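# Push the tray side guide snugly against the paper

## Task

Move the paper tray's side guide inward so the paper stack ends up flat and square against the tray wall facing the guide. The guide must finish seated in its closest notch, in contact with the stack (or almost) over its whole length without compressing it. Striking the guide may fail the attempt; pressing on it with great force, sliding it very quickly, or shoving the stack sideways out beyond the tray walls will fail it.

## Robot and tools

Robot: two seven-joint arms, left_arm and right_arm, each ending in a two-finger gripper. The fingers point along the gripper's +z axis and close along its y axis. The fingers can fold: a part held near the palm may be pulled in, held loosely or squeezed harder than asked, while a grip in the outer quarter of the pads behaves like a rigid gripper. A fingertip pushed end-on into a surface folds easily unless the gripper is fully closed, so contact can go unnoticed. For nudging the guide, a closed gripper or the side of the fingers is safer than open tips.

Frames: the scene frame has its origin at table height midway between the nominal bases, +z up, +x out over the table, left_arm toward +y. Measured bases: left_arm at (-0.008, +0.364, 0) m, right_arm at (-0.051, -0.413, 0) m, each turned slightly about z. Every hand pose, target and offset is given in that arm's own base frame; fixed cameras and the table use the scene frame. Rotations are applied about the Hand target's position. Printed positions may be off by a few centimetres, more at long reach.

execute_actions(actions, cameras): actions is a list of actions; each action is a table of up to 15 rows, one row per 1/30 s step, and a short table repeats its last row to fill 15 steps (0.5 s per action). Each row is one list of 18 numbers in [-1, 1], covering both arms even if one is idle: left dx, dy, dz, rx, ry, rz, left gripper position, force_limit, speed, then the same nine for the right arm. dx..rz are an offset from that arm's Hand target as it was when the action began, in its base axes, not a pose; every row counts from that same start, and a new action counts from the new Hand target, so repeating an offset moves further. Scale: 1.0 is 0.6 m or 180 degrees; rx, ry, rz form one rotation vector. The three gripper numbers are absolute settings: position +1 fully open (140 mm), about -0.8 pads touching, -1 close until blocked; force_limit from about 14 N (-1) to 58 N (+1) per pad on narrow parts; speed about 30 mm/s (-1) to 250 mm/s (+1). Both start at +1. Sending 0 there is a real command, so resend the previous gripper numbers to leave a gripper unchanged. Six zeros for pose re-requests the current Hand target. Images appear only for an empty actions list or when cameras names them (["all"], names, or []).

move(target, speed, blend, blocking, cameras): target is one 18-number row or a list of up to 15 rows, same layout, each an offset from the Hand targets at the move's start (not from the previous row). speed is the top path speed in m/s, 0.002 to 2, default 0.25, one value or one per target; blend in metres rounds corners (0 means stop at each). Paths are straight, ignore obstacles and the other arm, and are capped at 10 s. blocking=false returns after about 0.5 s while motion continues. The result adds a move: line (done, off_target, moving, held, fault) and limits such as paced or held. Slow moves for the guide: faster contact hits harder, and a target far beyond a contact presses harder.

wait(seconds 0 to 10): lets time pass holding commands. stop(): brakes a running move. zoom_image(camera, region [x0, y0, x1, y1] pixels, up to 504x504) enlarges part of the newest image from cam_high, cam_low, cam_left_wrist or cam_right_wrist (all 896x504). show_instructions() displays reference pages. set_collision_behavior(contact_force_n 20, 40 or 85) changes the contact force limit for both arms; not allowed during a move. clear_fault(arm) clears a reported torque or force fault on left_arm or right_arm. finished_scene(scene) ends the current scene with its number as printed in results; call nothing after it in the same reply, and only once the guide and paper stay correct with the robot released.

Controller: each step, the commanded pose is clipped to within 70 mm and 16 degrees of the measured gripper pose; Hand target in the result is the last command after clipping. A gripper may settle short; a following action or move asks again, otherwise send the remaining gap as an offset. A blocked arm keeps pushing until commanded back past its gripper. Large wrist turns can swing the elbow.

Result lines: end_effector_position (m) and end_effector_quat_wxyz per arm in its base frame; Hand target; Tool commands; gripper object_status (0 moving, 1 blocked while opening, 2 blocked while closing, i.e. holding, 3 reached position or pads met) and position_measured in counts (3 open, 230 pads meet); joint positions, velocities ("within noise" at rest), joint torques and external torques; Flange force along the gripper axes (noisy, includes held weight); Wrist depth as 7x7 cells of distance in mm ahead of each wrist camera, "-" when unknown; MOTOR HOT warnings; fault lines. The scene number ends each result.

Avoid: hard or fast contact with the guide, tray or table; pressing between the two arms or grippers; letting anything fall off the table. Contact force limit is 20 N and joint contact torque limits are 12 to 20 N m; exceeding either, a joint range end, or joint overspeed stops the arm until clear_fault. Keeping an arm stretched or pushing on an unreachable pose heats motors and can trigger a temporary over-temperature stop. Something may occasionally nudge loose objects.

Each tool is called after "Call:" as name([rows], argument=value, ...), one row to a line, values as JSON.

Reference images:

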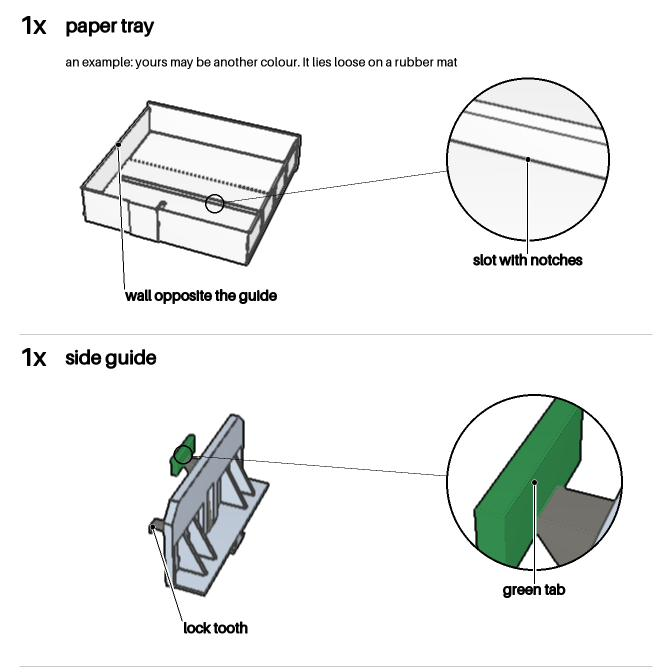

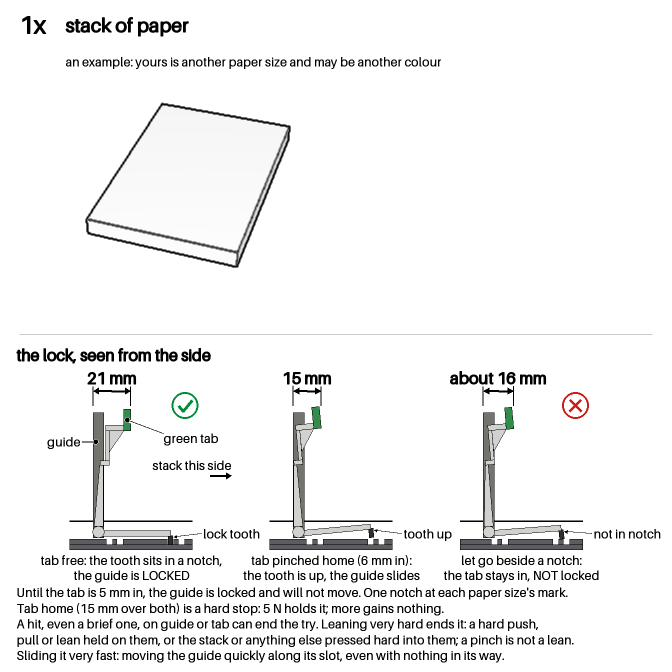

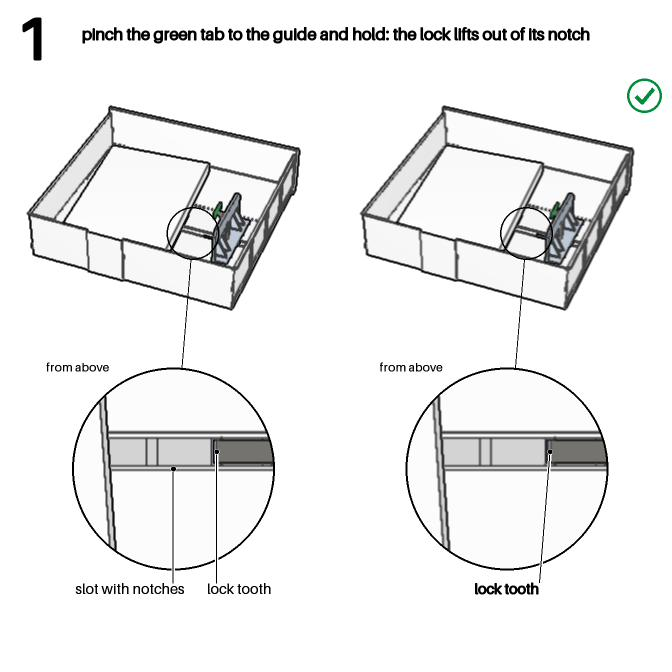

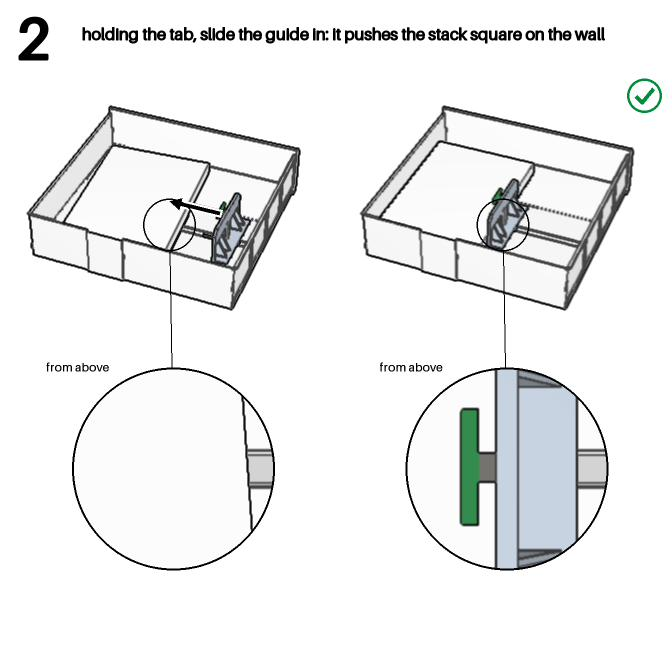

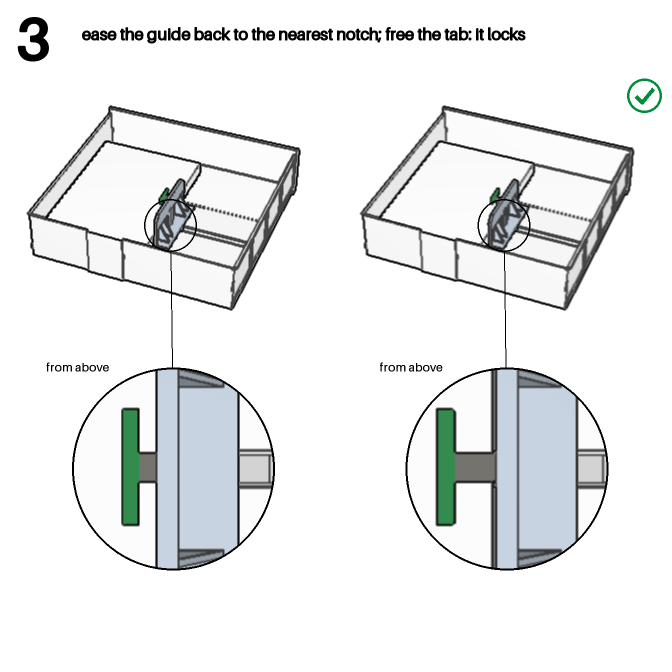

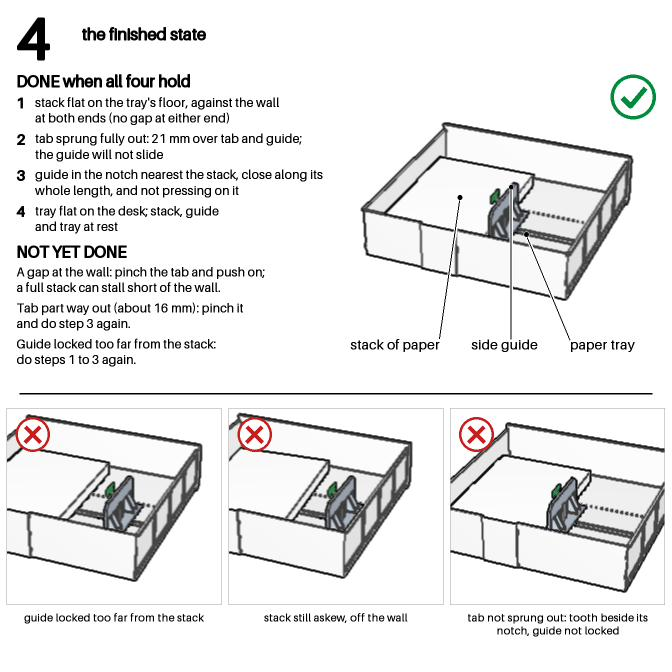

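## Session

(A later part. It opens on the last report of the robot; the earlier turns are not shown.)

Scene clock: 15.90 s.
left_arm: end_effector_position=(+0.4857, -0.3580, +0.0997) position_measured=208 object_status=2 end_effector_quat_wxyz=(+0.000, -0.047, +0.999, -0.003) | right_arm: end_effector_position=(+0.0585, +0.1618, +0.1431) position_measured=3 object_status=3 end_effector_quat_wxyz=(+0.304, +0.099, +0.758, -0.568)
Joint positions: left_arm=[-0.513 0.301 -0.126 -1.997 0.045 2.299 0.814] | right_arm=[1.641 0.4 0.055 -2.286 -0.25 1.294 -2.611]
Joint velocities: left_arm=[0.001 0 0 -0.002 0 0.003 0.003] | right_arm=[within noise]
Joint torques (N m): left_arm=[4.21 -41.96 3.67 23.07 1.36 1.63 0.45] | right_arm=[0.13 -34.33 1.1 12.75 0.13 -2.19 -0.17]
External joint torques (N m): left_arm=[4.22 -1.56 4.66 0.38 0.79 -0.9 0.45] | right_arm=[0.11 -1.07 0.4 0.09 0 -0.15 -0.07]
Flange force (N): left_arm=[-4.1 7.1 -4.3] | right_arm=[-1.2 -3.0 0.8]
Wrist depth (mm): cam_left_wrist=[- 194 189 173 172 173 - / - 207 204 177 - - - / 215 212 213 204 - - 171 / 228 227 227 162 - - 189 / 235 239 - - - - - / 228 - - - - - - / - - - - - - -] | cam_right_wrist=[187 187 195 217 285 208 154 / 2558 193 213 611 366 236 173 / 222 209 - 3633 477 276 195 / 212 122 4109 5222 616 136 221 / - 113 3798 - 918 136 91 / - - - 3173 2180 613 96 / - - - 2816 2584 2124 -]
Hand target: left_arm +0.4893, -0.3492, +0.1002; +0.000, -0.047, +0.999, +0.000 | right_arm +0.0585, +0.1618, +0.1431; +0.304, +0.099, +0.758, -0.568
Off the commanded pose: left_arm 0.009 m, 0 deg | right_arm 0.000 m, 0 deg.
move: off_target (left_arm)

Call:
move([
  [-0.0055,-0.0152,0,0,0,0,-1,-1,-1,0,0,0,0,0,0,1,1,1],
  [-0.0055,-0.0152,0,0,0,0,-0.4,-1,-1,0,0,0,0,0,0,1,1,1],
], speed=0.01, cameras=["cam_left_wrist"])

Scene clock: 18.20 s.
left_arm: end_effector_position=(+0.4859, -0.3579, +0.1001) position_measured=179 object_status=0 end_effector_quat_wxyz=(+0.000, -0.047, +0.999, +0.000) | right_arm: end_effector_position=(+0.0585, +0.1618, +0.1431) position_measured=3 object_status=3 end_effector_quat_wxyz=(+0.304, +0.099, +0.758, -0.568)
Joint positions: left_arm=[-0.515 0.304 -0.126 -1.99 0.049 2.291 0.81] | right_arm=[1.641 0.4 0.055 -2.286 -0.25 1.294 -2.611]
Joint torques (N m): left_arm=[-0.63 -40.69 -0.26 23.79 0.88 2.46 -0.23] | right_arm=[0.17 -34.22 1.08 12.76 0.15 -2.19 -0.21]
External joint torques (N m): left_arm=[-0.61 -0.21 0.74 1.12 0.31 -0.04 -0.23] | right_arm=[0.24 -0.99 0.47 0.14 0.02 -0.14 -0.11]
Flange force (N): left_arm=[-2.7 -3.5 -0.9] | right_arm=[-1.0 -2.9 0.5]
Wrist depth (mm): cam_left_wrist=[191 - - - - 170 - / - - 209 - - 182 171 / 214 212 212 - 194 184 171 / 228 228 224 165 - - 179 / - - - 173 - - 179 / - - - 259 - - - / - - - 273 - - -] | cam_right_wrist=[2506 186 195 219 287 208 154 / 2611 194 213 2754 353 235 173 / 223 210 - 2106 456 277 195 / 212 122 - 4177 539 136 207 / - 113 3916 - 3434 136 91 / - - - - - 575 96 / - - - 4820 - 850 -]
Hand target: left_arm +0.4860, -0.3583, +0.1002; +0.000, -0.047, +0.999, +0.000 | right_arm +0.0585, +0.1618, +0.1431; +0.304, +0.099, +0.758, -0.568
Off the commanded pose: left_arm 0.000 m, 0 deg | right_arm 0.000 m, 0 deg.
move: done
Images, in order (width x height): cam_left_wrist 896x504.

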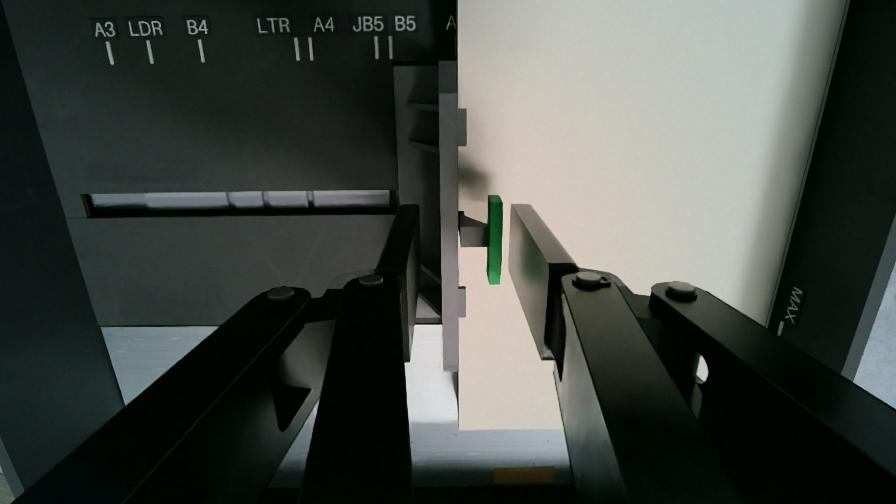

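441→502: sprung out fully. Retract.

Call:
move(target=[0,0,0.15,0,0,0,-0.2,-1,-1,0,0,0,0,0,0,1,1,1], speed=0.15)

Call:
finished_scene(scene=3)

Scene clock: 19.70 s.
left_arm: end_effector_position=(+0.4872, -0.3585, +0.1914) position_measured=154 object_status=3 end_effector_quat_wxyz=(+0.003, -0.049, +0.999, +0.000) | right_arm: end_effector_position=(+0.0585, +0.1618, +0.1431) position_measured=3 object_status=3 end_effector_quat_wxyz=(+0.304, +0.099, +0.758, -0.568)
Joint positions: left_arm=[-0.514 0.192 -0.129 -1.897 0.032 2.092 0.816] | right_arm=[1.641 0.4 0.055 -2.286 -0.25 1.294 -2.611]
Joint velocities: left_arm=[0 -0.001 0.001 -0.001 -0.001 -0.004 0.002] | right_arm=[within noise]
Joint torques (N m): left_arm=[-0.11 -38.7 0.05 25.12 0.24 2.38 0.2] | right_arm=[0.17 -34.25 1.12 12.8 0.16 -2.19 -0.25]
External joint torques (N m): left_arm=[0.01 -0.1 0.8 0.81 -0.43 -0.14 0.2] | right_arm=[0.21 -1.16 0.47 0.25 0.02 -0.15 -0.15]
Flange force (N): left_arm=[-2.9 -1.3 -1.6] | right_arm=[-1.3 -3.2 0.4]
Wrist depth (mm): cam_left_wrist=[228 274 270 269 - - 293 / 241 - - 284 - 281 318 / - 307 316 - - 277 326 / - 331 318 329 144 - - / - 91 93 353 115 - - / - - - 358 - - - / - - - 320 - - -] | cam_right_wrist=[190 186 196 225 287 209 154 / 2482 194 218 700 368 235 173 / 222 209 3133 - 435 276 196 / 213 122 3979 4915 600 136 206 / - 113 6113 - 876 136 91 / - - - 3387 - 660 95 / - - - 3020 2433 1958 -]
Hand target: left_arm +0.4860, -0.3583, +0.1902; +0.000, -0.047, +0.999, +0.000 | right_arm +0.0585, +0.1618, +0.1431; +0.304, +0.099, +0.758, -0.568
Off the commanded pose: left_arm 0.002 m, 0 deg | right_arm 0.000 m, 0 deg.
move: done

The scene is finished: the task was done.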